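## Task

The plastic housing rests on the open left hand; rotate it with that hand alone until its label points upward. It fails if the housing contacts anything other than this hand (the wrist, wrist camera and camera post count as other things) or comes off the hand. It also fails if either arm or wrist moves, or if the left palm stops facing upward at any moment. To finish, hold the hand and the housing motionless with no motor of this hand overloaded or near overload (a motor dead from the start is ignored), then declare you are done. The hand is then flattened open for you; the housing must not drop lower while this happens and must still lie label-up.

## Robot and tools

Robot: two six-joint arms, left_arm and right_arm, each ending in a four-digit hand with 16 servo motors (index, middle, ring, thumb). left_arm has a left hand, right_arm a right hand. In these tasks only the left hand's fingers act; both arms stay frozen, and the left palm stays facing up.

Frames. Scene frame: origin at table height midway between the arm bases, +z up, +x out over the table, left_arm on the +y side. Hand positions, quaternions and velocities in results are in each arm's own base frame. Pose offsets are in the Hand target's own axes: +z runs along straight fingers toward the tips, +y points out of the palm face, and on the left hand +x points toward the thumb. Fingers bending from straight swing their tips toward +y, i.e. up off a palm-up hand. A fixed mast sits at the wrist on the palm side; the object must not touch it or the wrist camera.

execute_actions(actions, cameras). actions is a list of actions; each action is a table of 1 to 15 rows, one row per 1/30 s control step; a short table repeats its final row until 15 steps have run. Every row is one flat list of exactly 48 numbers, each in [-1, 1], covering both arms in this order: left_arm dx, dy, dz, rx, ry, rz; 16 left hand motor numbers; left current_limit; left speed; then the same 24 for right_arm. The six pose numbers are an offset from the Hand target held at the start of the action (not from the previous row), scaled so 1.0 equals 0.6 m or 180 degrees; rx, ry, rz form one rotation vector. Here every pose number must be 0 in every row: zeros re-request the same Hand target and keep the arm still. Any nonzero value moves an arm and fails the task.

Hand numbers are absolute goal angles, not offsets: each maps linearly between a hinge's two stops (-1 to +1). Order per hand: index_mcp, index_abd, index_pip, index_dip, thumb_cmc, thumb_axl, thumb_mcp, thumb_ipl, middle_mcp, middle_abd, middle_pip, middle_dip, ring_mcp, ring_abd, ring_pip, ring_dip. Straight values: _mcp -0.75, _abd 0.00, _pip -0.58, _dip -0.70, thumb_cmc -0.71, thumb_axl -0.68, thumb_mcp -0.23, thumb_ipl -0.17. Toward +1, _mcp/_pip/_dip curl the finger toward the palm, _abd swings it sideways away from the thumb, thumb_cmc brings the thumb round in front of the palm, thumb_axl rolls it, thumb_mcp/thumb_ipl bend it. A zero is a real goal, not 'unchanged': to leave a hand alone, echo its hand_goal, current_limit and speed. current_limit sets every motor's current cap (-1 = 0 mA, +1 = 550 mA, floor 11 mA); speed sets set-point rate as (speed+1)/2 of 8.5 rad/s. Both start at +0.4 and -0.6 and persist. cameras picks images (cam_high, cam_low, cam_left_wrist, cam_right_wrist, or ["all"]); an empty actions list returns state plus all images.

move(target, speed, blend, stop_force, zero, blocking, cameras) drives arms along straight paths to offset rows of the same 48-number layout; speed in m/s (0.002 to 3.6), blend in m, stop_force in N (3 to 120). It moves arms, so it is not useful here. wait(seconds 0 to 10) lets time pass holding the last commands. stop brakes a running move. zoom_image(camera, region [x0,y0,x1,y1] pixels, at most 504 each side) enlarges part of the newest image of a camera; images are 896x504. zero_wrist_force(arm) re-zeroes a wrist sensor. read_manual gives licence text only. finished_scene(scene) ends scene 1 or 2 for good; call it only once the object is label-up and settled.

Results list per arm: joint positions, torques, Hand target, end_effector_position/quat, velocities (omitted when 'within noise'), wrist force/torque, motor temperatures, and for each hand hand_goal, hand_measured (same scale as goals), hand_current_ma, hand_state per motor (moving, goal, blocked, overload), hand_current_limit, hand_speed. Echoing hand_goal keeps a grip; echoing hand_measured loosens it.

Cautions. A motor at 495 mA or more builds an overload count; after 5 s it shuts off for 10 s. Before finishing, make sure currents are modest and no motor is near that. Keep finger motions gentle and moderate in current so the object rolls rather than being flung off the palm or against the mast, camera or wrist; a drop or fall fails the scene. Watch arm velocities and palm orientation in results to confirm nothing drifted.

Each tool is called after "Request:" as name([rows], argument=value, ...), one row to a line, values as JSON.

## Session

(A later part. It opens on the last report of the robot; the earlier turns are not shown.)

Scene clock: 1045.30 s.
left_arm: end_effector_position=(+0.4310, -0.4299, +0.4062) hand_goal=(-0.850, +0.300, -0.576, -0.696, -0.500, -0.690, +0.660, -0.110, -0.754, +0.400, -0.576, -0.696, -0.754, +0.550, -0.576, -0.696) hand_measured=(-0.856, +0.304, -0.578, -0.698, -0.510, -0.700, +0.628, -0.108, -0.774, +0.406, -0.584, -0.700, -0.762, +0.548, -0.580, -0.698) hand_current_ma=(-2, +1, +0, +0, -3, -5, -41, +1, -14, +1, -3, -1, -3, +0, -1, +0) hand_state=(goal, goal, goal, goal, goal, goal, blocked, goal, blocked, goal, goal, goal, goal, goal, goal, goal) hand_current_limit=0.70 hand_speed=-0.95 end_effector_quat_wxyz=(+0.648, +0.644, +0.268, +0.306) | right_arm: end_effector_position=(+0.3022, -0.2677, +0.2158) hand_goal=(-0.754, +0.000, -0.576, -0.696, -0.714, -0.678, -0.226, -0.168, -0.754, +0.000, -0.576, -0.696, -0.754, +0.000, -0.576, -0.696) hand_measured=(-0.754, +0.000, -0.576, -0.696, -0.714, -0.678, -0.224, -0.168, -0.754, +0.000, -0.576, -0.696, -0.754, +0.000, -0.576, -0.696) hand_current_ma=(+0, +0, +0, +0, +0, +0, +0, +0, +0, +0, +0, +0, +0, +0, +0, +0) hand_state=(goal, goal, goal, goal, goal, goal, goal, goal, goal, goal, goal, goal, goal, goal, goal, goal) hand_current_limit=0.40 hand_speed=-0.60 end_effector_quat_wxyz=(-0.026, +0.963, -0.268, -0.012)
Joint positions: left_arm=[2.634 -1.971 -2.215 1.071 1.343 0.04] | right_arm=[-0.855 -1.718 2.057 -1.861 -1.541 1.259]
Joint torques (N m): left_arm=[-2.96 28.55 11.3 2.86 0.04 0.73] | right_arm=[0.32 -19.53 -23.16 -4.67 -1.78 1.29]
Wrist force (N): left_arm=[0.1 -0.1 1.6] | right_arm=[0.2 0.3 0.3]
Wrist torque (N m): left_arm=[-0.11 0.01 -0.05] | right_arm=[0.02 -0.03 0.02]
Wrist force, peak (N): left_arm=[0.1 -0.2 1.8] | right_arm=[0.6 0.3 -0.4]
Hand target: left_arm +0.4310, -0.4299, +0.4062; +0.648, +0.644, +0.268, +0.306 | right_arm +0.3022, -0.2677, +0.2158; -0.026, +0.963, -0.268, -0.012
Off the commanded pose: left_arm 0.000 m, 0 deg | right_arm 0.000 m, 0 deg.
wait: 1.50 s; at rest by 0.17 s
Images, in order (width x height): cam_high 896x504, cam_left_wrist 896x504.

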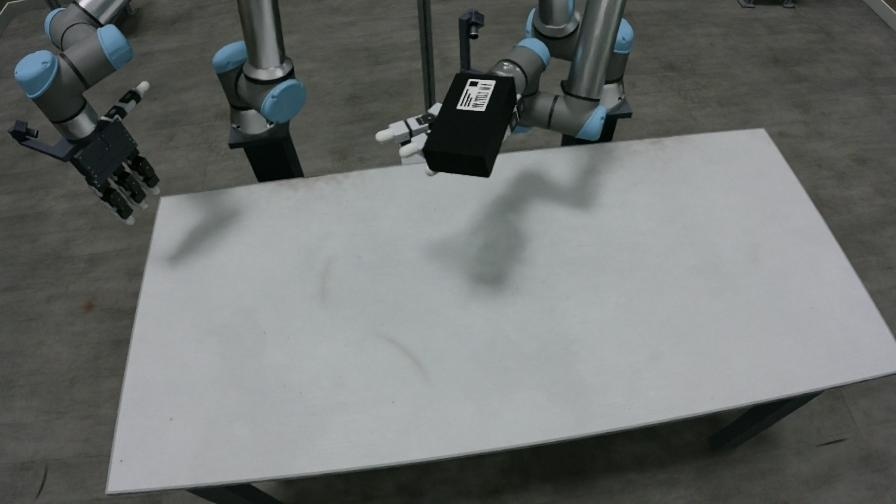

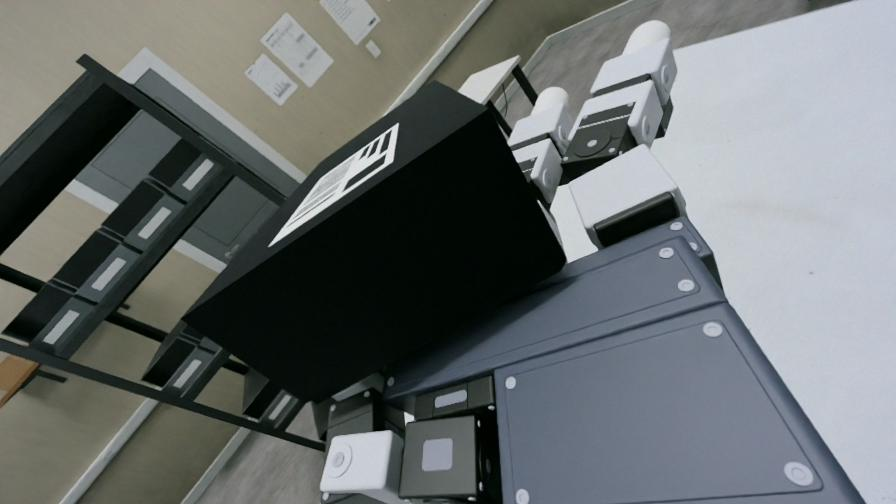

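Request:
move([
  [0,0,0,0,0,0,-0.85,-0.1,-0.576,-0.696,-0.5,-0.69,0.66,-0.11,-0.754,0.40,-0.576,-0.696,-0.754,0.55,-0.576,-0.696,0.7,-0.95,0,0,0,0,0,0,-0.754,0,-0.576,-0.696,-0.714,-0.678,-0.226,-0.168,-0.754,0,-0.576,-0.696,-0.754,0,-0.576,-0.696,0.4,-0.6],
  [0,0,0,0,0,0,-0.75,-0.1,-0.576,-0.696,-0.5,-0.69,0.66,-0.11,-0.754,0.40,-0.576,-0.696,-0.754,0.55,-0.576,-0.696,0.7,-0.95,0,0,0,0,0,0,-0.754,0,-0.576,-0.696,-0.714,-0.678,-0.226,-0.168,-0.754,0,-0.576,-0.696,-0.754,0,-0.576,-0.696,0.4,-0.6],
], cameras=[])

Request:
wait(seconds=1.5, cameras=["cam_high","cam_left_wrist"])

Request:
zoom_image(camera="cam_high", region=[370, 30, 550, 190])

Scene clock: 1053.90 s.
left_arm: end_effector_position=(+0.4310, -0.4299, +0.4062) hand_goal=(-0.750, -0.100, -0.576, -0.696, -0.500, -0.690, +0.660, -0.110, -0.754, +0.400, -0.576, -0.696, -0.754, +0.550, -0.576, -0.696) hand_measured=(-0.784, -0.096, -0.580, -0.698, -0.510, -0.700, +0.628, -0.108, -0.774, +0.404, -0.584, -0.700, -0.762, +0.548, -0.580, -0.698) hand_current_ma=(-32, +1, -1, +0, -3, -5, -41, +0, -14, +1, -3, -1, -3, +0, -1, +0) hand_state=(blocked, goal, goal, goal, goal, goal, blocked, goal, blocked, goal, goal, goal, goal, goal, goal, goal) hand_current_limit=0.70 hand_speed=-0.95 end_effector_quat_wxyz=(+0.648, +0.644, +0.268, +0.306) | right_arm: end_effector_position=(+0.3022, -0.2677, +0.2158) hand_goal=(-0.754, +0.000, -0.576, -0.696, -0.714, -0.678, -0.226, -0.168, -0.754, +0.000, -0.576, -0.696, -0.754, +0.000, -0.576, -0.696) hand_measured=(-0.754, +0.000, -0.576, -0.696, -0.714, -0.678, -0.224, -0.168, -0.754, +0.000, -0.576, -0.696, -0.754, +0.000, -0.576, -0.696) hand_current_ma=(+0, +0, +0, +0, +0, +0, +0, +0, +0, +0, +0, +0, +0, +0, +0, +0) hand_state=(goal, goal, goal, goal, goal, goal, goal, goal, goal, goal, goal, goal, goal, goal, goal, goal) hand_current_limit=0.40 hand_speed=-0.60 end_effector_quat_wxyz=(-0.026, +0.963, -0.268, -0.012)
Joint positions: left_arm=[2.634 -1.971 -2.215 1.071 1.343 0.04] | right_arm=[-0.855 -1.718 2.057 -1.861 -1.541 1.259]
Joint torques (N m): left_arm=[-2.95 28.04 11.76 2.81 0.16 0.81] | right_arm=[-0.39 -21.44 -24.42 -4.48 -1.82 1.21]
Wrist force (N): left_arm=[0.1 0.0 1.5] | right_arm=[0.2 0.2 -0.1]
Wrist torque (N m): left_arm=[-0.08 0.01 -0.05] | right_arm=[0.02 -0.02 0.01]
Wrist force, peak (N): left_arm=[0.2 0.0 1.7] | right_arm=[0.5 0.7 -0.1]
Hand target: left_arm +0.4310, -0.4299, +0.4062; +0.648, +0.644, +0.268, +0.306 | right_arm +0.3022, -0.2677, +0.2158; -0.026, +0.963, -0.268, -0.012
Off the commanded pose: left_arm 0.000 m, 0 deg | right_arm 0.000 m, 0 deg.
move: done
No camera images: "cameras" was empty.

Scene clock: 1055.40 s.
left_arm: end_effector_position=(+0.4310, -0.4299, +0.4062) hand_goal=(-0.750, -0.100, -0.576, -0.696, -0.500, -0.690, +0.660, -0.110, -0.754, +0.400, -0.576, -0.696, -0.754, +0.550, -0.576, -0.696) hand_measured=(-0.784, -0.096, -0.580, -0.698, -0.510, -0.700, +0.628, -0.108, -0.774, +0.404, -0.584, -0.700, -0.762, +0.548, -0.580, -0.698) hand_current_ma=(-32, +1, -1, +0, -3, -5, -41, +0, -14, +1, -3, -1, -3, +0, -1, +0) hand_state=(blocked, goal, goal, goal, goal, goal, blocked, goal, blocked, goal, goal, goal, goal, goal, goal, goal) hand_current_limit=0.70 hand_speed=-0.95 end_effector_quat_wxyz=(+0.648, +0.644, +0.268, +0.306) | right_arm: end_effector_position=(+0.3022, -0.2677, +0.2158) hand_goal=(-0.754, +0.000, -0.576, -0.696, -0.714, -0.678, -0.226, -0.168, -0.754, +0.000, -0.576, -0.696, -0.754, +0.000, -0.576, -0.696) hand_measured=(-0.754, +0.000, -0.576, -0.696, -0.714, -0.678, -0.224, -0.168, -0.754, +0.000, -0.576, -0.696, -0.754, +0.000, -0.576, -0.696) hand_current_ma=(+0, +0, +0, +0, +0, +0, +0, +0, +0, +0, +0, +0, +0, +0, +0, +0) hand_state=(goal, goal, goal, goal, goal, goal, goal, goal, goal, goal, goal, goal, goal, goal, goal, goal) hand_current_limit=0.40 hand_speed=-0.60 end_effector_quat_wxyz=(-0.026, +0.963, -0.268, -0.012)
Joint positions: left_arm=[2.634 -1.971 -2.215 1.071 1.343 0.04] | right_arm=[-0.855 -1.718 2.057 -1.861 -1.541 1.259]
Joint torques (N m): left_arm=[-2.35 28.36 12.03 2.83 0.21 0.78] | right_arm=[-0.57 -21.13 -22.94 -4.7 -1.69 1]
Wrist force (N): left_arm=[0.2 -0.1 1.4] | right_arm=[0.3 0.6 0.1]
Wrist torque (N m): left_arm=[-0.08 0.00 -0.04] | right_arm=[0.07 -0.04 0.03]
Wrist force, peak (N): left_arm=[0.1 -0.1 1.7] | right_arm=[0.1 0.7 -0.5]
Hand target: left_arm +0.4310, -0.4299, +0.4062; +0.648, +0.644, +0.268, +0.306 | right_arm +0.3022, -0.2677, +0.2158; -0.026, +0.963, -0.268, -0.012
Off the commanded pose: left_arm 0.000 m, 0 deg | right_arm 0.000 m, 0 deg.
wait: 1.50 s; at rest by 0.17 s
Images, in order (width x height): cam_high 896x504, cam_left_wrist 896x504.

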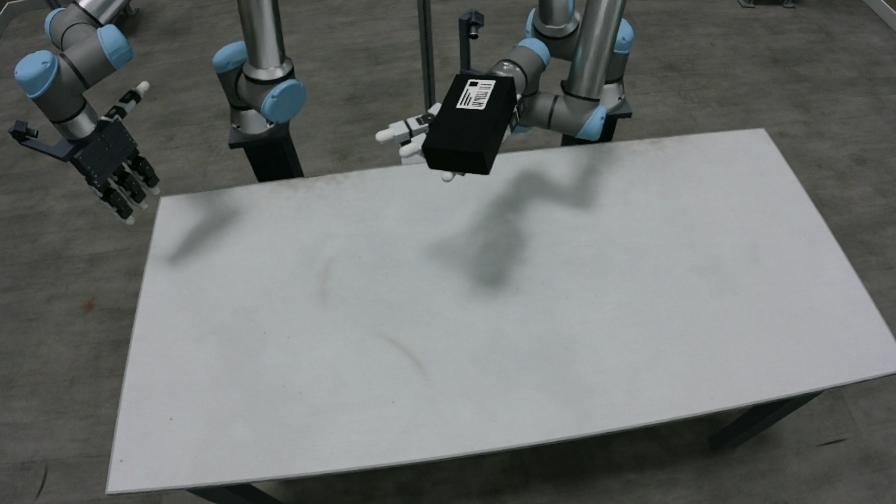

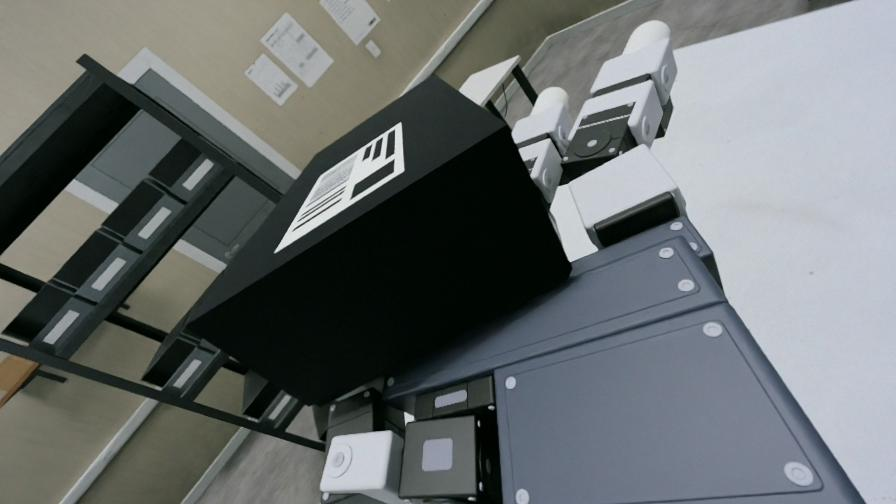

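Scaled by 2.800 from the camera's 896x504 image, which has a finer 1280x720 frame.

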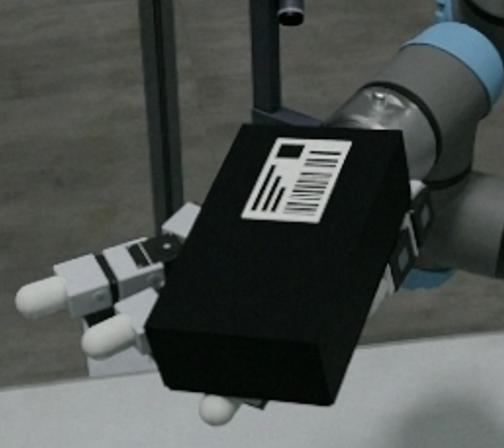

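Request:
move([
  [0,0,0,0,0,0,-0.75,-0.1,-0.576,-0.696,-0.5,-0.69,0.66,-0.11,-0.87,0.40,-0.576,-0.696,-0.754,0.55,-0.576,-0.696,0.7,-0.95,0,0,0,0,0,0,-0.754,0,-0.576,-0.696,-0.714,-0.678,-0.226,-0.168,-0.754,0,-0.576,-0.696,-0.754,0,-0.576,-0.696,0.4,-0.6],
  [0,0,0,0,0,0,-0.75,-0.1,-0.576,-0.696,-0.5,-0.69,0.66,-0.11,-0.87,0.0,-0.576,-0.696,-0.754,0.85,-0.576,-0.696,0.7,-0.94,0,0,0,0,0,0,-0.754,0,-0.576,-0.696,-0.714,-0.678,-0.226,-0.168,-0.754,0,-0.576,-0.696,-0.754,0,-0.576,-0.696,0.4,-0.6],
], cameras=[])

Request:
wait(seconds=1.5, cameras=["cam_high","cam_left_wrist"])

Request:
zoom_image(camera="cam_high", region=[370, 30, 550, 190])

Scene clock: 1066.67 s.
left_arm: end_effector_position=(+0.4310, -0.4299, +0.4062) hand_goal=(-0.750, -0.100, -0.576, -0.696, -0.500, -0.690, +0.660, -0.110, -0.870, +0.000, -0.576, -0.696, -0.754, +0.850, -0.576, -0.696) hand_measured=(-0.784, -0.096, -0.586, -0.698, -0.510, -0.700, +0.628, -0.108, -0.876, +0.004, -0.584, -0.700, -0.762, +0.846, -0.580, -0.698) hand_current_ma=(-32, +1, -3, +0, -3, -5, -41, +0, -2, +0, -3, -1, -3, +0, -1, +0) hand_state=(blocked, goal, goal, goal, goal, goal, blocked, goal, goal, goal, goal, goal, goal, goal, goal, goal) hand_current_limit=0.70 hand_speed=-0.94 end_effector_quat_wxyz=(+0.648, +0.644, +0.268, +0.306) | right_arm: end_effector_position=(+0.3022, -0.2677, +0.2158) hand_goal=(-0.754, +0.000, -0.576, -0.696, -0.714, -0.678, -0.226, -0.168, -0.754, +0.000, -0.576, -0.696, -0.754, +0.000, -0.576, -0.696) hand_measured=(-0.754, +0.000, -0.576, -0.696, -0.714, -0.678, -0.224, -0.168, -0.754, +0.000, -0.576, -0.696, -0.754, +0.000, -0.576, -0.696) hand_current_ma=(+0, +0, +0, +0, +0, +0, +0, +0, +0, +0, +0, +0, +0, +0, +0, +0) hand_state=(goal, goal, goal, goal, goal, goal, goal, goal, goal, goal, goal, goal, goal, goal, goal, goal) hand_current_limit=0.40 hand_speed=-0.60 end_effector_quat_wxyz=(-0.026, +0.963, -0.268, -0.012)
Joint positions: left_arm=[2.634 -1.971 -2.215 1.071 1.343 0.04] | right_arm=[-0.855 -1.718 2.057 -1.861 -1.541 1.259]
Joint torques (N m): left_arm=[-2.96 27.65 12.13 2.84 0.41 0.88] | right_arm=[-1.29 -21 -22.9 -4.63 -1.91 1]
Wrist force (N): left_arm=[0.0 0.0 1.7] | right_arm=[0.8 0.5 0.0]
Wrist torque (N m): left_arm=[-0.09 0.02 -0.06] | right_arm=[0.05 -0.10 0.07]
Wrist force, peak (N): left_arm=[0.1 0.2 1.9] | right_arm=[0.5 0.9 -0.3]
Hand target: left_arm +0.4310, -0.4299, +0.4062; +0.648, +0.644, +0.268, +0.306 | right_arm +0.3022, -0.2677, +0.2158; -0.026, +0.963, -0.268, -0.012
Off the commanded pose: left_arm 0.000 m, 0 deg | right_arm 0.000 m, 0 deg.
move: done
No camera images: "cameras" was empty.

Scene clock: 1068.17 s.
left_arm: end_effector_position=(+0.4310, -0.4299, +0.4062) hand_goal=(-0.750, -0.100, -0.576, -0.696, -0.500, -0.690, +0.660, -0.110, -0.870, +0.000, -0.576, -0.696, -0.754, +0.850, -0.576, -0.696) hand_measured=(-0.784, -0.096, -0.586, -0.698, -0.510, -0.700, +0.628, -0.108, -0.876, +0.004, -0.584, -0.700, -0.762, +0.846, -0.580, -0.698) hand_current_ma=(-32, +1, -3, +0, -3, -5, -41, +0, -2, +0, -3, -1, -3, +0, -1, +0) hand_state=(blocked, goal, goal, goal, goal, goal, blocked, goal, goal, goal, goal, goal, goal, goal, goal, goal) hand_current_limit=0.70 hand_speed=-0.94 end_effector_quat_wxyz=(+0.648, +0.644, +0.268, +0.306) | right_arm: end_effector_position=(+0.3022, -0.2677, +0.2158) hand_goal=(-0.754, +0.000, -0.576, -0.696, -0.714, -0.678, -0.226, -0.168, -0.754, +0.000, -0.576, -0.696, -0.754, +0.000, -0.576, -0.696) hand_measured=(-0.754, +0.000, -0.576, -0.696, -0.714, -0.678, -0.224, -0.168, -0.754, +0.000, -0.576, -0.696, -0.754, +0.000, -0.576, -0.696) hand_current_ma=(+0, +0, +0, +0, +0, +0, +0, +0, +0, +0, +0, +0, +0, +0, +0, +0) hand_state=(goal, goal, goal, goal, goal, goal, goal, goal, goal, goal, goal, goal, goal, goal, goal, goal) hand_current_limit=0.40 hand_speed=-0.60 end_effector_quat_wxyz=(-0.026, +0.963, -0.268, -0.012)
Joint positions: left_arm=[2.634 -1.971 -2.215 1.071 1.343 0.04] | right_arm=[-0.855 -1.718 2.057 -1.861 -1.541 1.259]
Joint torques (N m): left_arm=[-3 27.43 12.15 2.79 0.34 0.96] | right_arm=[0.8 -21.31 -22.75 -4.31 -1.73 1.02]
Wrist force (N): left_arm=[0.0 0.2 1.5] | right_arm=[0.3 0.3 0.4]
Wrist torque (N m): left_arm=[-0.05 0.02 -0.07] | right_arm=[0.01 -0.03 0.02]
Wrist force, peak (N): left_arm=[0.2 0.0 1.8] | right_arm=[0.4 0.8 0.2]
Hand target: left_arm +0.4310, -0.4299, +0.4062; +0.648, +0.644, +0.268, +0.306 | right_arm +0.3022, -0.2677, +0.2158; -0.026, +0.963, -0.268, -0.012
Off the commanded pose: left_arm 0.000 m, 0 deg | right_arm 0.000 m, 0 deg.
wait: 1.50 s; at rest by 0.17 s
Images, in order (width x height): cam_high 896x504, cam_left_wrist 896x504.

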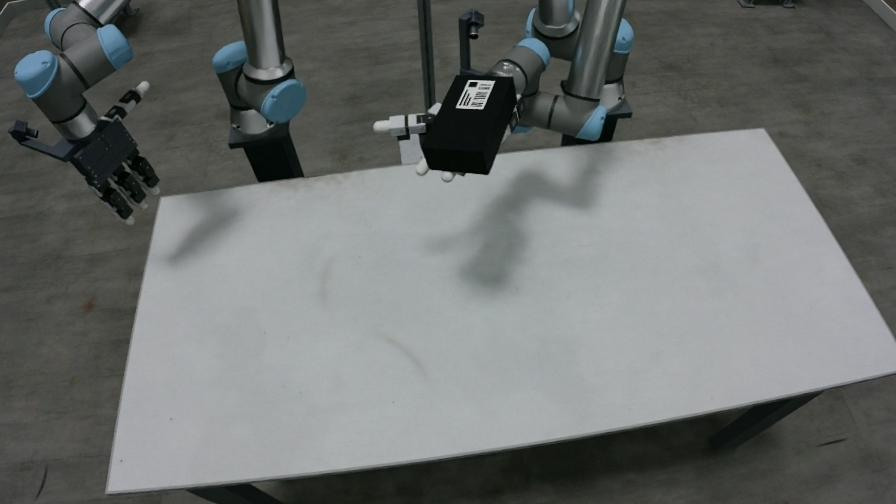

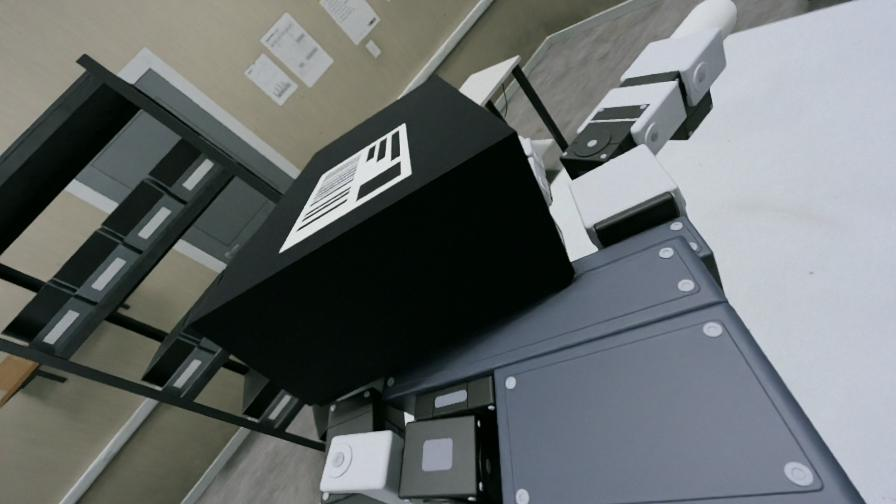

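Scaled by 2.800 from the camera's 896x504 image, which has a finer 1280x720 frame.

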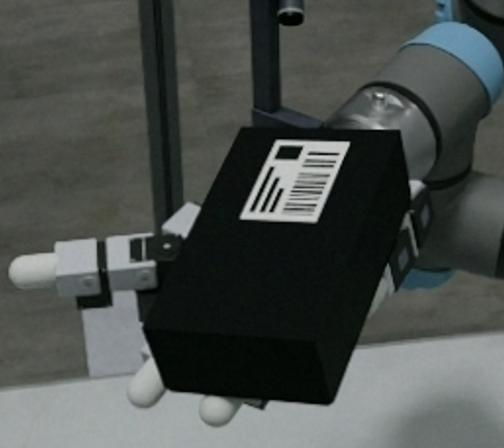

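Request:
move([
  [0,0,0,0,0,0,-0.75,-0.1,-0.576,-0.696,-0.5,-0.69,0.66,-0.11,-0.754,0.0,-0.576,-0.696,-0.754,0.85,-0.576,-0.696,0.7,-0.95,0,0,0,0,0,0,-0.754,0,-0.576,-0.696,-0.714,-0.678,-0.226,-0.168,-0.754,0,-0.576,-0.696,-0.754,0,-0.576,-0.696,0.4,-0.6],
  [0,0,0,0,0,0,-0.75,0.45,-0.576,-0.696,-0.5,-0.69,0.66,-0.11,-0.754,0.58,-0.576,-0.696,-0.754,0.85,-0.576,-0.696,0.7,-0.95,0,0,0,0,0,0,-0.754,0,-0.576,-0.696,-0.714,-0.678,-0.226,-0.168,-0.754,0,-0.576,-0.696,-0.754,0,-0.576,-0.696,0.4,-0.6],
], cameras=[])

Request:
wait(seconds=1.5, cameras=["cam_high","cam_left_wrist"])

Request:
zoom_image(camera="cam_high", region=[370, 30, 550, 190])

Scene clock: 1076.40 s.
left_arm: end_effector_position=(+0.4310, -0.4299, +0.4062) hand_goal=(-0.750, +0.450, -0.576, -0.696, -0.500, -0.690, +0.660, -0.110, -0.754, +0.580, -0.576, -0.696, -0.754, +0.850, -0.576, -0.696) hand_measured=(-0.780, +0.448, -0.586, -0.698, -0.510, -0.700, +0.628, -0.108, -0.790, +0.574, -0.584, -0.700, -0.762, +0.846, -0.580, -0.698) hand_current_ma=(-27, +0, -3, +0, -3, -5, -41, +0, -36, -1, -3, -1, -3, +0, -1, +0) hand_state=(blocked, goal, goal, goal, goal, goal, blocked, goal, blocked, goal, goal, goal, goal, goal, goal, goal) hand_current_limit=0.70 hand_speed=-0.95 end_effector_quat_wxyz=(+0.648, +0.644, +0.268, +0.306) | right_arm: end_effector_position=(+0.3022, -0.2677, +0.2158) hand_goal=(-0.754, +0.000, -0.576, -0.696, -0.714, -0.678, -0.226, -0.168, -0.754, +0.000, -0.576, -0.696, -0.754, +0.000, -0.576, -0.696) hand_measured=(-0.754, +0.000, -0.576, -0.696, -0.714, -0.678, -0.224, -0.168, -0.754, +0.000, -0.576, -0.696, -0.754, +0.000, -0.576, -0.696) hand_current_ma=(+0, +0, +0, +0, +0, +0, +0, +0, +0, +0, +0, +0, +0, +0, +0, +0) hand_state=(goal, goal, goal, goal, goal, goal, goal, goal, goal, goal, goal, goal, goal, goal, goal, goal) hand_current_limit=0.40 hand_speed=-0.60 end_effector_quat_wxyz=(-0.026, +0.963, -0.268, -0.012)
Joint positions: left_arm=[2.634 -1.971 -2.215 1.071 1.343 0.04] | right_arm=[-0.855 -1.718 2.057 -1.861 -1.541 1.259]
Joint torques (N m): left_arm=[-3.37 27.09 11.93 2.87 0.51 0.88] | right_arm=[-0.5 -21.66 -23.22 -4.27 -1.94 0.96]
Wrist force (N): left_arm=[0.2 -0.1 1.4] | right_arm=[0.3 0.5 -0.1]
Wrist torque (N m): left_arm=[-0.08 -0.01 0.03] | right_arm=[0.06 -0.03 0.02]
Wrist force, peak (N): left_arm=[0.0 0.1 1.8] | right_arm=[0.9 0.6 0.1]
Hand target: left_arm +0.4310, -0.4299, +0.4062; +0.648, +0.644, +0.268, +0.306 | right_arm +0.3022, -0.2677, +0.2158; -0.026, +0.963, -0.268, -0.012
Off the commanded pose: left_arm 0.000 m, 0 deg | right_arm 0.000 m, 0 deg.
move: done
No camera images: "cameras" was empty.

Scene clock: 1077.90 s.
left_arm: end_effector_position=(+0.4310, -0.4299, +0.4062) hand_goal=(-0.750, +0.450, -0.576, -0.696, -0.500, -0.690, +0.660, -0.110, -0.754, +0.580, -0.576, -0.696, -0.754, +0.850, -0.576, -0.696) hand_measured=(-0.780, +0.448, -0.586, -0.698, -0.510, -0.700, +0.628, -0.108, -0.790, +0.574, -0.584, -0.700, -0.762, +0.846, -0.580, -0.698) hand_current_ma=(-27, +0, -3, +0, -3, -5, -41, +0, -36, -1, -3, -1, -3, +0, -1, +0) hand_state=(blocked, goal, goal, goal, goal, goal, blocked, goal, blocked, goal, goal, goal, goal, goal, goal, goal) hand_current_limit=0.70 hand_speed=-0.95 end_effector_quat_wxyz=(+0.648, +0.644, +0.268, +0.306) | right_arm: end_effector_position=(+0.3022, -0.2677, +0.2158) hand_goal=(-0.754, +0.000, -0.576, -0.696, -0.714, -0.678, -0.226, -0.168, -0.754, +0.000, -0.576, -0.696, -0.754, +0.000, -0.576, -0.696) hand_measured=(-0.754, +0.000, -0.576, -0.696, -0.714, -0.678, -0.224, -0.168, -0.754, +0.000, -0.576, -0.696, -0.754, +0.000, -0.576, -0.696) hand_current_ma=(+0, +0, +0, +0, +0, +0, +0, +0, +0, +0, +0, +0, +0, +0, +0, +0) hand_state=(goal, goal, goal, goal, goal, goal, goal, goal, goal, goal, goal, goal, goal, goal, goal, goal) hand_current_limit=0.40 hand_speed=-0.60 end_effector_quat_wxyz=(-0.026, +0.963, -0.268, -0.012)
Joint positions: left_arm=[2.634 -1.971 -2.215 1.071 1.343 0.04] | right_arm=[-0.855 -1.718 2.057 -1.861 -1.541 1.259]
Joint torques (N m): left_arm=[-3.33 27.12 12.37 2.88 0.49 0.93] | right_arm=[-0.31 -21.36 -22.39 -4.77 -1.8 1.14]
Wrist force (N): left_arm=[0.1 0.0 1.6] | right_arm=[0.3 0.5 0.0]
Wrist torque (N m): left_arm=[-0.11 0.02 0.02] | right_arm=[0.06 -0.04 0.03]
Wrist force, peak (N): left_arm=[0.3 -0.2 1.8] | right_arm=[0.5 0.6 -0.1]
Hand target: left_arm +0.4310, -0.4299, +0.4062; +0.648, +0.644, +0.268, +0.306 | right_arm +0.3022, -0.2677, +0.2158; -0.026, +0.963, -0.268, -0.012
Off the commanded pose: left_arm 0.000 m, 0 deg | right_arm 0.000 m, 0 deg.
wait: 1.50 s; at rest by 0.17 s
Images, in order (width x height): cam_high 896x504, cam_left_wrist 896x504.

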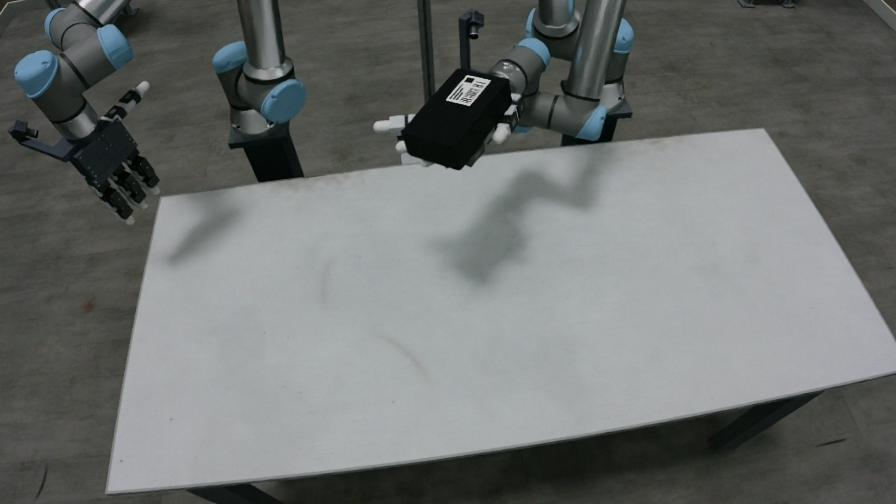

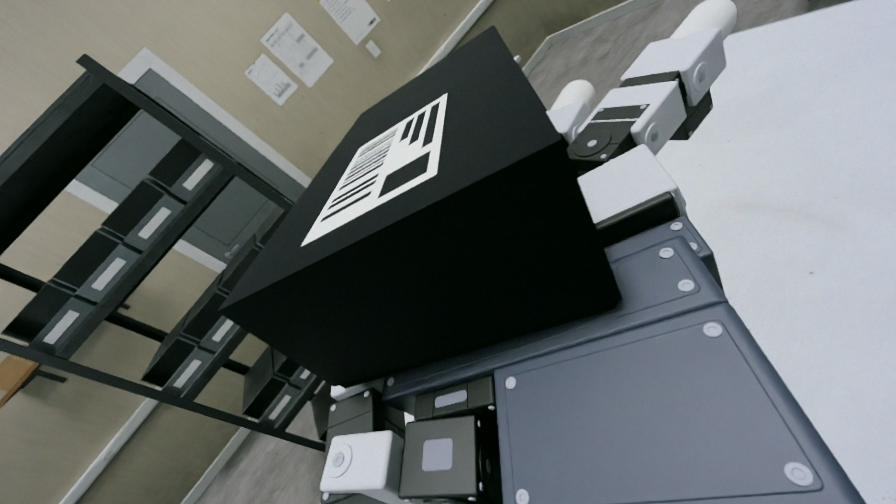

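Scaled by 2.800 from the camera's 896x504 image, which has a finer 1280x720 frame.

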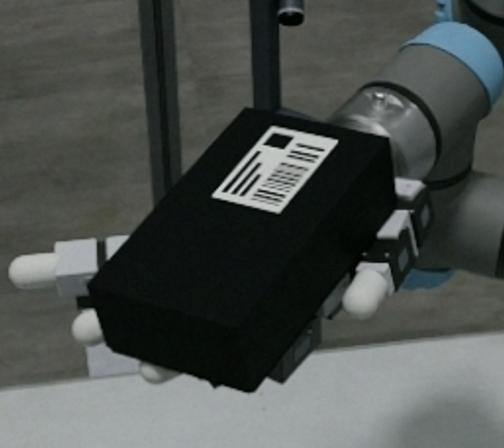

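Request:
move([
  [0,0,0,0,0,0,-0.75,0.45,-0.576,-0.696,-0.714,-0.69,0.63,-0.11,-0.754,0.58,-0.576,-0.696,-0.754,0.85,-0.576,-0.696,0.7,-0.95,0,0,0,0,0,0,-0.754,0,-0.576,-0.696,-0.714,-0.678,-0.226,-0.168,-0.754,0,-0.576,-0.696,-0.754,0,-0.576,-0.696,0.4,-0.6],
  [0,0,0,0,0,0,-0.75,0.45,-0.576,-0.696,-0.714,-0.678,-0.226,-0.168,-0.754,0.58,-0.576,-0.696,-0.754,0.85,-0.576,-0.696,0.7,-0.9,0,0,0,0,0,0,-0.754,0,-0.576,-0.696,-0.714,-0.678,-0.226,-0.168,-0.754,0,-0.576,-0.696,-0.754,0,-0.576,-0.696,0.4,-0.6],
], cameras=[])

Request:
wait(seconds=1.5, cameras=["cam_high","cam_left_wrist"])

Request:
zoom_image(camera="cam_high", region=[370, 30, 550, 190])

Scene clock: 1088.80 s.
left_arm: end_effector_position=(+0.4310, -0.4299, +0.4062) hand_goal=(-0.750, +0.450, -0.576, -0.696, -0.714, -0.678, -0.226, -0.168, -0.754, +0.580, -0.576, -0.696, -0.754, +0.850, -0.576, -0.696) hand_measured=(-0.780, +0.450, -0.588, -0.700, -0.720, -0.680, -0.224, -0.166, -0.774, +0.578, -0.584, -0.700, -0.762, +0.846, -0.580, -0.698) hand_current_ma=(-27, +0, -4, +0, -2, -1, +0, +0, -14, +0, -3, -1, -3, +0, -1, +0) hand_state=(blocked, goal, goal, goal, goal, goal, goal, goal, blocked, goal, goal, goal, goal, goal, goal, goal) hand_current_limit=0.70 hand_speed=-0.90 end_effector_quat_wxyz=(+0.648, +0.644, +0.268, +0.306) | right_arm: end_effector_position=(+0.3022, -0.2677, +0.2158) hand_goal=(-0.754, +0.000, -0.576, -0.696, -0.714, -0.678, -0.226, -0.168, -0.754, +0.000, -0.576, -0.696, -0.754, +0.000, -0.576, -0.696) hand_measured=(-0.754, +0.000, -0.576, -0.696, -0.714, -0.678, -0.224, -0.168, -0.754, +0.000, -0.576, -0.696, -0.754, +0.000, -0.576, -0.696) hand_current_ma=(+0, +0, +0, +0, +0, +0, +0, +0, +0, +0, +0, +0, +0, +0, +0, +0) hand_state=(goal, goal, goal, goal, goal, goal, goal, goal, goal, goal, goal, goal, goal, goal, goal, goal) hand_current_limit=0.40 hand_speed=-0.60 end_effector_quat_wxyz=(-0.026, +0.963, -0.268, -0.012)
Joint positions: left_arm=[2.634 -1.971 -2.215 1.071 1.343 0.04] | right_arm=[-0.855 -1.718 2.057 -1.861 -1.541 1.259]
Joint torques (N m): left_arm=[-3.99 26.64 12.29 2.85 0.64 1.02] | right_arm=[1.14 -21.64 -22.65 -4.73 -1.96 1.14]
Wrist force (N): left_arm=[0.2 -0.1 1.5] | right_arm=[0.3 0.3 0.0]
Wrist torque (N m): left_arm=[-0.14 0.00 -0.01] | right_arm=[0.04 -0.03 0.02]
Wrist force, peak (N): left_arm=[0.0 -0.1 1.9] | right_arm=[0.7 0.6 -0.1]
Hand target: left_arm +0.4310, -0.4299, +0.4062; +0.648, +0.644, +0.268, +0.306 | right_arm +0.3022, -0.2677, +0.2158; -0.026, +0.963, -0.268, -0.012
Off the commanded pose: left_arm 0.000 m, 0 deg | right_arm 0.000 m, 0 deg.
move: done
No camera images: "cameras" was empty.

Scene clock: 1090.30 s.
left_arm: end_effector_position=(+0.4310, -0.4299, +0.4062) hand_goal=(-0.750, +0.450, -0.576, -0.696, -0.714, -0.678, -0.226, -0.168, -0.754, +0.580, -0.576, -0.696, -0.754, +0.850, -0.576, -0.696) hand_measured=(-0.780, +0.450, -0.588, -0.700, -0.720, -0.680, -0.224, -0.166, -0.774, +0.578, -0.584, -0.700, -0.762, +0.846, -0.580, -0.698) hand_current_ma=(-27, +0, -4, +0, -2, -1, +0, +0, -14, +0, -3, -1, -3, +0, -1, +0) hand_state=(blocked, goal, goal, goal, goal, goal, goal, goal, blocked, goal, goal, goal, goal, goal, goal, goal) hand_current_limit=0.70 hand_speed=-0.90 end_effector_quat_wxyz=(+0.648, +0.644, +0.268, +0.306) | right_arm: end_effector_position=(+0.3022, -0.2677, +0.2158) hand_goal=(-0.754, +0.000, -0.576, -0.696, -0.714, -0.678, -0.226, -0.168, -0.754, +0.000, -0.576, -0.696, -0.754, +0.000, -0.576, -0.696) hand_measured=(-0.754, +0.000, -0.576, -0.696, -0.714, -0.678, -0.224, -0.168, -0.754, +0.000, -0.576, -0.696, -0.754, +0.000, -0.576, -0.696) hand_current_ma=(+0, +0, +0, +0, +0, +0, +0, +0, +0, +0, +0, +0, +0, +0, +0, +0) hand_state=(goal, goal, goal, goal, goal, goal, goal, goal, goal, goal, goal, goal, goal, goal, goal, goal) hand_current_limit=0.40 hand_speed=-0.60 end_effector_quat_wxyz=(-0.026, +0.963, -0.268, -0.012)
Joint positions: left_arm=[2.634 -1.971 -2.215 1.071 1.343 0.04] | right_arm=[-0.855 -1.718 2.057 -1.861 -1.541 1.259]
Joint torques (N m): left_arm=[-3.89 26.7 12.61 2.89 0.72 0.95] | right_arm=[-0.64 -20.61 -21.84 -4.47 -1.75 1.25]
Wrist force (N): left_arm=[0.3 0.1 1.4] | right_arm=[0.1 0.4 -0.1]
Wrist torque (N m): left_arm=[-0.12 -0.01 0.00] | right_arm=[0.04 -0.01 0.01]
Wrist force, peak (N): left_arm=[0.1 0.1 1.8] | right_arm=[0.4 0.7 -0.2]
Hand target: left_arm +0.4310, -0.4299, +0.4062; +0.648, +0.644, +0.268, +0.306 | right_arm +0.3022, -0.2677, +0.2158; -0.026, +0.963, -0.268, -0.012
Off the commanded pose: left_arm 0.000 m, 0 deg | right_arm 0.000 m, 0 deg.
wait: 1.50 s; at rest by 0.17 s
Images, in order (width x height): cam_high 896x504, cam_left_wrist 896x504.

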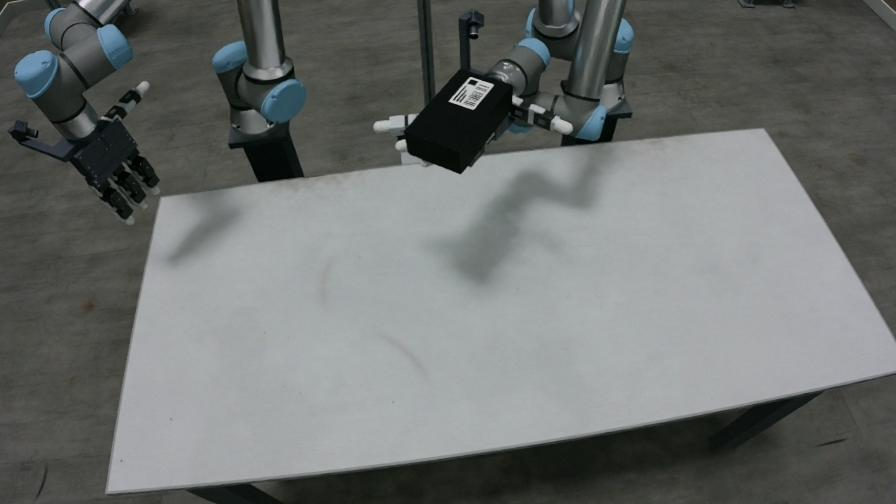

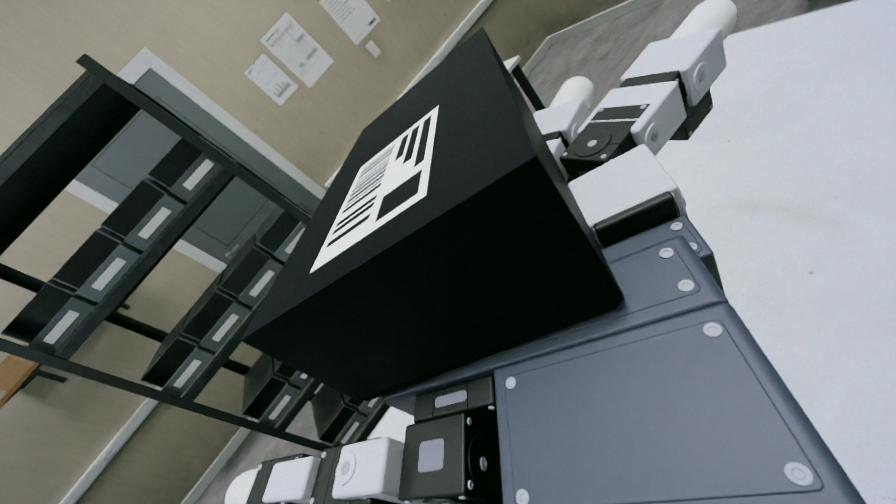

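Scaled by 2.800 from the camera's 896x504 image, which has a finer 1280x720 frame.

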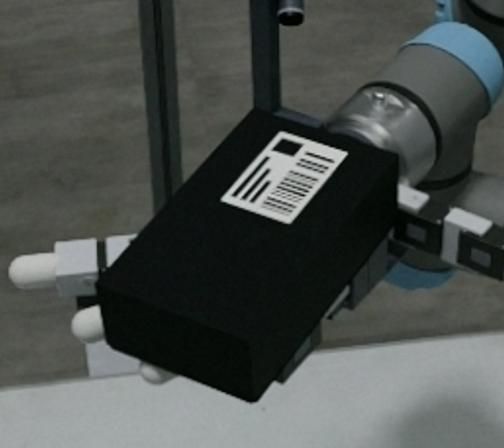

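Request:
move([
  [0,0,0,0,0,0,-0.75,0.45,-0.576,-0.696,-0.714,-0.678,-0.226,-0.168,-0.87,0.58,-0.576,-0.696,-0.754,0.85,-0.576,-0.696,0.7,-0.95,0,0,0,0,0,0,-0.754,0,-0.576,-0.696,-0.714,-0.678,-0.226,-0.168,-0.754,0,-0.576,-0.696,-0.754,0,-0.576,-0.696,0.4,-0.6],
  [0,0,0,0,0,0,-0.75,0.45,-0.576,-0.696,-0.714,-0.678,-0.226,-0.168,-0.87,0.25,-0.576,-0.696,-0.754,0.6,-0.576,-0.696,0.7,-0.94,0,0,0,0,0,0,-0.754,0,-0.576,-0.696,-0.714,-0.678,-0.226,-0.168,-0.754,0,-0.576,-0.696,-0.754,0,-0.576,-0.696,0.4,-0.6],
], cameras=[])

Request:
wait(seconds=1.5, cameras=["cam_high","cam_left_wrist"])

Request:
zoom_image(camera="cam_high", region=[370, 30, 550, 190])

Scene clock: 1103.33 s.
left_arm: end_effector_position=(+0.4310, -0.4299, +0.4062) hand_goal=(-0.750, +0.450, -0.576, -0.696, -0.714, -0.678, -0.226, -0.168, -0.870, +0.250, -0.576, -0.696, -0.754, +0.600, -0.576, -0.696) hand_measured=(-0.780, +0.440, -0.588, -0.700, -0.720, -0.680, -0.224, -0.166, -0.876, +0.276, -0.584, -0.700, -0.762, +0.604, -0.580, -0.698) hand_current_ma=(-27, -3, -4, +0, -2, -1, +0, +0, -2, +15, -3, -1, -3, +1, -1, +0) hand_state=(blocked, goal, goal, goal, goal, goal, goal, goal, goal, blocked, goal, goal, goal, goal, goal, goal) hand_current_limit=0.70 hand_speed=-0.94 end_effector_quat_wxyz=(+0.648, +0.644, +0.268, +0.306) | right_arm: end_effector_position=(+0.3022, -0.2677, +0.2158) hand_goal=(-0.754, +0.000, -0.576, -0.696, -0.714, -0.678, -0.226, -0.168, -0.754, +0.000, -0.576, -0.696, -0.754, +0.000, -0.576, -0.696) hand_measured=(-0.754, +0.000, -0.576, -0.696, -0.714, -0.678, -0.224, -0.168, -0.754, +0.000, -0.576, -0.696, -0.754, +0.000, -0.576, -0.696) hand_current_ma=(+0, +0, +0, +0, +0, +0, +0, +0, +0, +0, +0, +0, +0, +0, +0, +0) hand_state=(goal, goal, goal, goal, goal, goal, goal, goal, goal, goal, goal, goal, goal, goal, goal, goal) hand_current_limit=0.40 hand_speed=-0.60 end_effector_quat_wxyz=(-0.026, +0.963, -0.268, -0.012)
Joint positions: left_arm=[2.634 -1.971 -2.215 1.071 1.343 0.04] | right_arm=[-0.855 -1.718 2.057 -1.861 -1.541 1.259]
Joint torques (N m): left_arm=[-4.42 26.62 12.84 2.96 0.82 1.1] | right_arm=[0.14 -20.23 -22.46 -4.59 -1.62 1.21]
Wrist force (N): left_arm=[0.2 0.0 1.7] | right_arm=[0.1 0.4 -0.1]
Wrist torque (N m): left_arm=[-0.13 0.00 -0.02] | right_arm=[0.05 -0.02 0.01]
Wrist force, peak (N): left_arm=[0.3 -0.3 1.9] | right_arm=[0.7 0.5 -0.2]
Hand target: left_arm +0.4310, -0.4299, +0.4062; +0.648, +0.644, +0.268, +0.306 | right_arm +0.3022, -0.2677, +0.2158; -0.026, +0.963, -0.268, -0.012
Off the commanded pose: left_arm 0.000 m, 0 deg | right_arm 0.000 m, 0 deg.
move: done
No camera images: "cameras" was empty.

Scene clock: 1104.83 s.
left_arm: end_effector_position=(+0.4310, -0.4299, +0.4062) hand_goal=(-0.750, +0.450, -0.576, -0.696, -0.714, -0.678, -0.226, -0.168, -0.870, +0.250, -0.576, -0.696, -0.754, +0.600, -0.576, -0.696) hand_measured=(-0.780, +0.440, -0.588, -0.700, -0.720, -0.680, -0.224, -0.166, -0.876, +0.276, -0.584, -0.700, -0.762, +0.604, -0.580, -0.698) hand_current_ma=(-27, -3, -4, +0, -2, -1, +0, +0, -2, +15, -3, -1, -3, +1, -1, +0) hand_state=(blocked, goal, goal, goal, goal, goal, goal, goal, goal, blocked, goal, goal, goal, goal, goal, goal) hand_current_limit=0.70 hand_speed=-0.94 end_effector_quat_wxyz=(+0.648, +0.644, +0.268, +0.306) | right_arm: end_effector_position=(+0.3022, -0.2677, +0.2158) hand_goal=(-0.754, +0.000, -0.576, -0.696, -0.714, -0.678, -0.226, -0.168, -0.754, +0.000, -0.576, -0.696, -0.754, +0.000, -0.576, -0.696) hand_measured=(-0.754, +0.000, -0.576, -0.696, -0.714, -0.678, -0.224, -0.168, -0.754, +0.000, -0.576, -0.696, -0.754, +0.000, -0.576, -0.696) hand_current_ma=(+0, +0, +0, +0, +0, +0, +0, +0, +0, +0, +0, +0, +0, +0, +0, +0) hand_state=(goal, goal, goal, goal, goal, goal, goal, goal, goal, goal, goal, goal, goal, goal, goal, goal) hand_current_limit=0.40 hand_speed=-0.60 end_effector_quat_wxyz=(-0.026, +0.963, -0.268, -0.012)
Joint positions: left_arm=[2.634 -1.971 -2.215 1.071 1.343 0.04] | right_arm=[-0.855 -1.718 2.057 -1.861 -1.541 1.259]
Joint torques (N m): left_arm=[-4.46 26.08 13.52 2.97 0.91 1.06] | right_arm=[0.08 -21.11 -23.27 -4.73 -1.88 1.17]
Wrist force (N): left_arm=[0.3 0.1 1.4] | right_arm=[0.2 0.3 -0.4]
Wrist torque (N m): left_arm=[-0.11 -0.01 -0.02] | right_arm=[0.07 -0.02 0.01]
Wrist force, peak (N): left_arm=[0.3 -0.1 1.7] | right_arm=[0.6 0.5 0.2]
Hand target: left_arm +0.4310, -0.4299, +0.4062; +0.648, +0.644, +0.268, +0.306 | right_arm +0.3022, -0.2677, +0.2158; -0.026, +0.963, -0.268, -0.012
Off the commanded pose: left_arm 0.000 m, 0 deg | right_arm 0.000 m, 0 deg.
wait: 1.50 s; at rest by 0.17 s
Images, in order (width x height): cam_high 896x504, cam_left_wrist 896x504.

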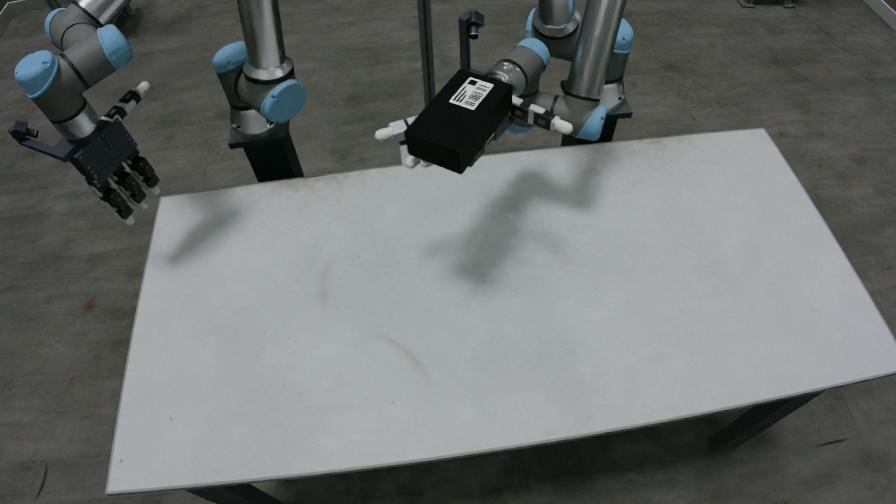

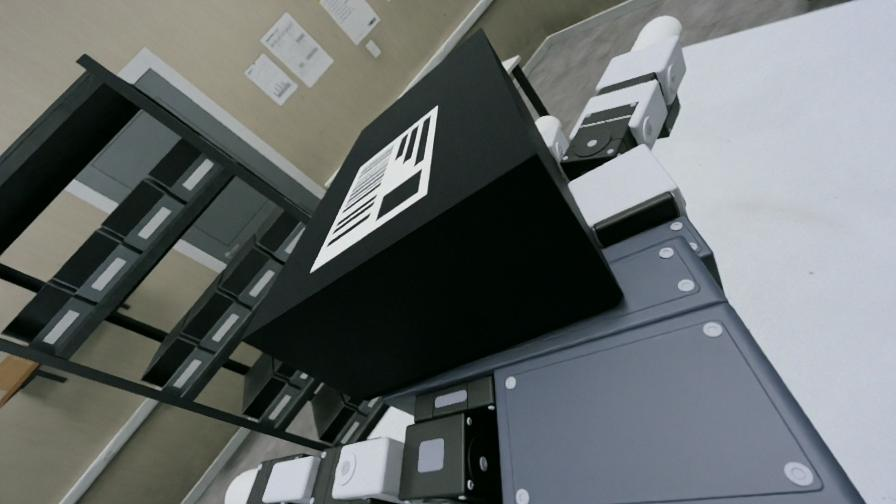

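Scaled by 2.800 from the camera's 896x504 image, which has a finer 1280x720 frame.

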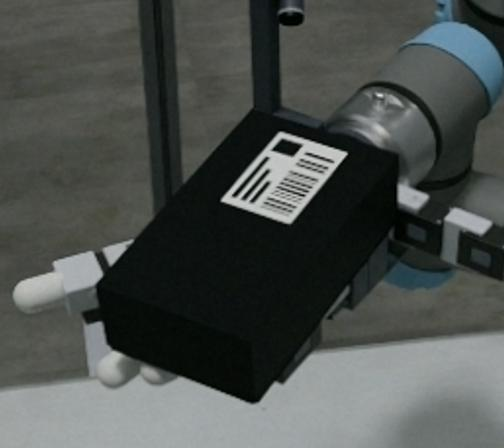

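Request:
move([
  [0,0,0,0,0,0,-0.75,0.45,-0.576,-0.696,-0.714,-0.678,-0.226,-0.168,-0.745,0.29,-0.576,-0.696,-0.754,0.6,-0.576,-0.696,0.7,-0.95,0,0,0,0,0,0,-0.754,0,-0.576,-0.696,-0.714,-0.678,-0.226,-0.168,-0.754,0,-0.576,-0.696,-0.754,0,-0.576,-0.696,0.4,-0.6],
  [0,0,0,0,0,0,-0.85,0.45,-0.576,-0.696,-0.714,-0.678,-0.226,-0.168,-0.745,0.29,-0.576,-0.696,-0.754,0.6,-0.576,-0.696,0.7,-0.95,0,0,0,0,0,0,-0.754,0,-0.576,-0.696,-0.714,-0.678,-0.226,-0.168,-0.754,0,-0.576,-0.696,-0.754,0,-0.576,-0.696,0.4,-0.6],
], cameras=[])

Request:
wait(seconds=1.5, cameras=["cam_high","cam_left_wrist"])

Request:
zoom_image(camera="cam_high", region=[370, 30, 550, 190])

Scene clock: 1110.10 s.
left_arm: end_effector_position=(+0.4310, -0.4299, +0.4062) hand_goal=(-0.850, +0.450, -0.576, -0.696, -0.714, -0.678, -0.226, -0.168, -0.746, +0.290, -0.576, -0.696, -0.754, +0.600, -0.576, -0.696) hand_measured=(-0.856, +0.446, -0.584, -0.700, -0.720, -0.680, -0.224, -0.166, -0.782, +0.288, -0.586, -0.700, -0.762, +0.604, -0.580, -0.698) hand_current_ma=(-2, -1, -2, +0, -2, -1, +0, +0, -36, +0, -4, -1, -3, +1, -1, +0) hand_state=(goal, goal, goal, goal, goal, goal, goal, goal, blocked, goal, goal, goal, goal, goal, goal, goal) hand_current_limit=0.70 hand_speed=-0.95 end_effector_quat_wxyz=(+0.648, +0.644, +0.268, +0.306) | right_arm: end_effector_position=(+0.3022, -0.2677, +0.2158) hand_goal=(-0.754, +0.000, -0.576, -0.696, -0.714, -0.678, -0.226, -0.168, -0.754, +0.000, -0.576, -0.696, -0.754, +0.000, -0.576, -0.696) hand_measured=(-0.754, +0.000, -0.576, -0.696, -0.714, -0.678, -0.224, -0.168, -0.754, +0.000, -0.576, -0.696, -0.754, +0.000, -0.576, -0.696) hand_current_ma=(+0, +0, +0, +0, +0, +0, +0, +0, +0, +0, +0, +0, +0, +0, +0, +0) hand_state=(goal, goal, goal, goal, goal, goal, goal, goal, goal, goal, goal, goal, goal, goal, goal, goal) hand_current_limit=0.40 hand_speed=-0.60 end_effector_quat_wxyz=(-0.026, +0.963, -0.268, -0.012)
Joint positions: left_arm=[2.634 -1.971 -2.215 1.071 1.343 0.04] | right_arm=[-0.855 -1.718 2.057 -1.861 -1.541 1.259]
Joint torques (N m): left_arm=[-4.77 25.92 13.15 3.03 0.96 1.08] | right_arm=[-0.09 -20.49 -21.06 -4.58 -1.84 1.04]
Wrist force (N): left_arm=[0.2 0.1 1.5] | right_arm=[0.3 0.6 0.1]
Wrist torque (N m): left_arm=[-0.10 0.00 -0.02] | right_arm=[0.06 -0.04 0.02]
Wrist force, peak (N): left_arm=[0.3 0.1 1.8] | right_arm=[0.5 0.7 -0.5]
Hand target: left_arm +0.4310, -0.4299, +0.4062; +0.648, +0.644, +0.268, +0.306 | right_arm +0.3022, -0.2677, +0.2158; -0.026, +0.963, -0.268, -0.012
Off the commanded pose: left_arm 0.000 m, 0 deg | right_arm 0.000 m, 0 deg.
move: done
No camera images: "cameras" was empty.

Scene clock: 1111.60 s.
left_arm: end_effector_position=(+0.4310, -0.4299, +0.4062) hand_goal=(-0.850, +0.450, -0.576, -0.696, -0.714, -0.678, -0.226, -0.168, -0.746, +0.290, -0.576, -0.696, -0.754, +0.600, -0.576, -0.696) hand_measured=(-0.856, +0.446, -0.584, -0.700, -0.720, -0.680, -0.224, -0.166, -0.782, +0.288, -0.586, -0.700, -0.762, +0.604, -0.580, -0.698) hand_current_ma=(-2, -1, -2, +0, -2, -1, +0, +0, -36, +0, -4, -1, -3, +1, -1, +0) hand_state=(goal, goal, goal, goal, goal, goal, goal, goal, blocked, goal, goal, goal, goal, goal, goal, goal) hand_current_limit=0.70 hand_speed=-0.95 end_effector_quat_wxyz=(+0.648, +0.644, +0.268, +0.306) | right_arm: end_effector_position=(+0.3022, -0.2677, +0.2158) hand_goal=(-0.754, +0.000, -0.576, -0.696, -0.714, -0.678, -0.226, -0.168, -0.754, +0.000, -0.576, -0.696, -0.754, +0.000, -0.576, -0.696) hand_measured=(-0.754, +0.000, -0.576, -0.696, -0.714, -0.678, -0.224, -0.168, -0.754, +0.000, -0.576, -0.696, -0.754, +0.000, -0.576, -0.696) hand_current_ma=(+0, +0, +0, +0, +0, +0, +0, +0, +0, +0, +0, +0, +0, +0, +0, +0) hand_state=(goal, goal, goal, goal, goal, goal, goal, goal, goal, goal, goal, goal, goal, goal, goal, goal) hand_current_limit=0.40 hand_speed=-0.60 end_effector_quat_wxyz=(-0.026, +0.963, -0.268, -0.012)
Joint positions: left_arm=[2.634 -1.971 -2.215 1.071 1.343 0.04] | right_arm=[-0.855 -1.718 2.057 -1.861 -1.541 1.259]
Joint torques (N m): left_arm=[-5 25.48 13.08 2.98 0.96 1.04] | right_arm=[-0.67 -20.78 -20.66 -4.65 -1.73 1.08]
Wrist force (N): left_arm=[0.2 0.2 1.5] | right_arm=[0.2 0.3 -0.3]
Wrist torque (N m): left_arm=[-0.10 0.00 -0.03] | right_arm=[0.05 -0.03 0.02]
Wrist force, peak (N): left_arm=[0.4 0.0 1.8] | right_arm=[0.1 0.9 0.1]
Hand target: left_arm +0.4310, -0.4299, +0.4062; +0.648, +0.644, +0.268, +0.306 | right_arm +0.3022, -0.2677, +0.2158; -0.026, +0.963, -0.268, -0.012
Off the commanded pose: left_arm 0.000 m, 0 deg | right_arm 0.000 m, 0 deg.
wait: 1.50 s; at rest by 0.17 s
Images, in order (width x height): cam_high 896x504, cam_left_wrist 896x504.

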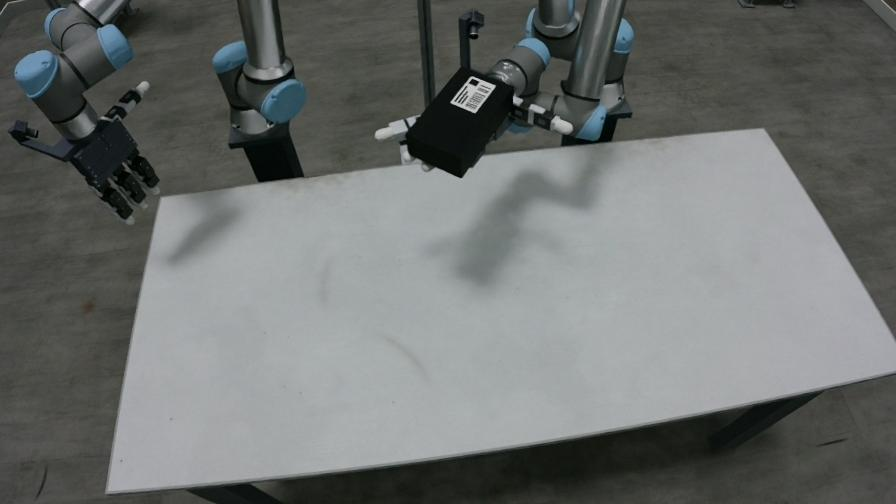

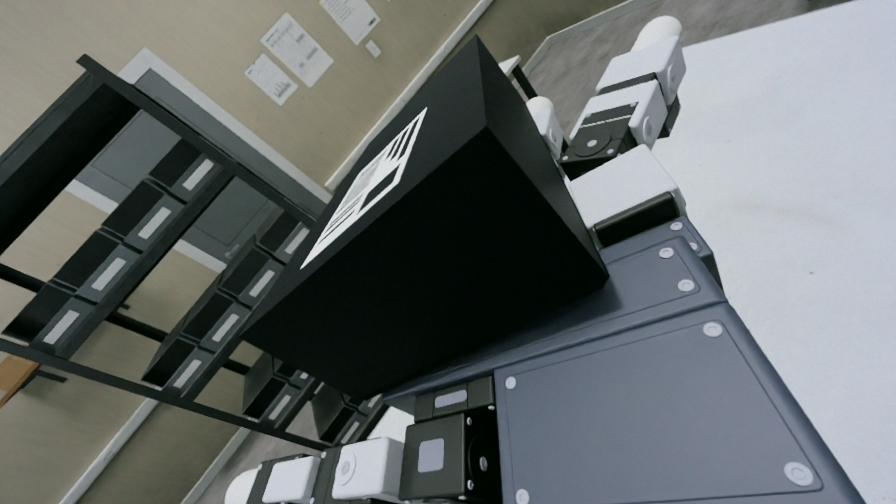

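Scaled by 2.800 from the camera's 896x504 image, which has a finer 1280x720 frame.

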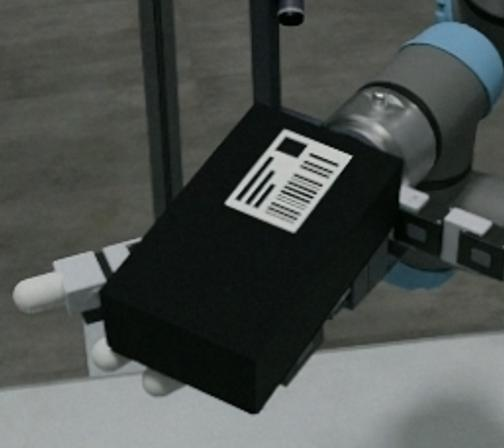

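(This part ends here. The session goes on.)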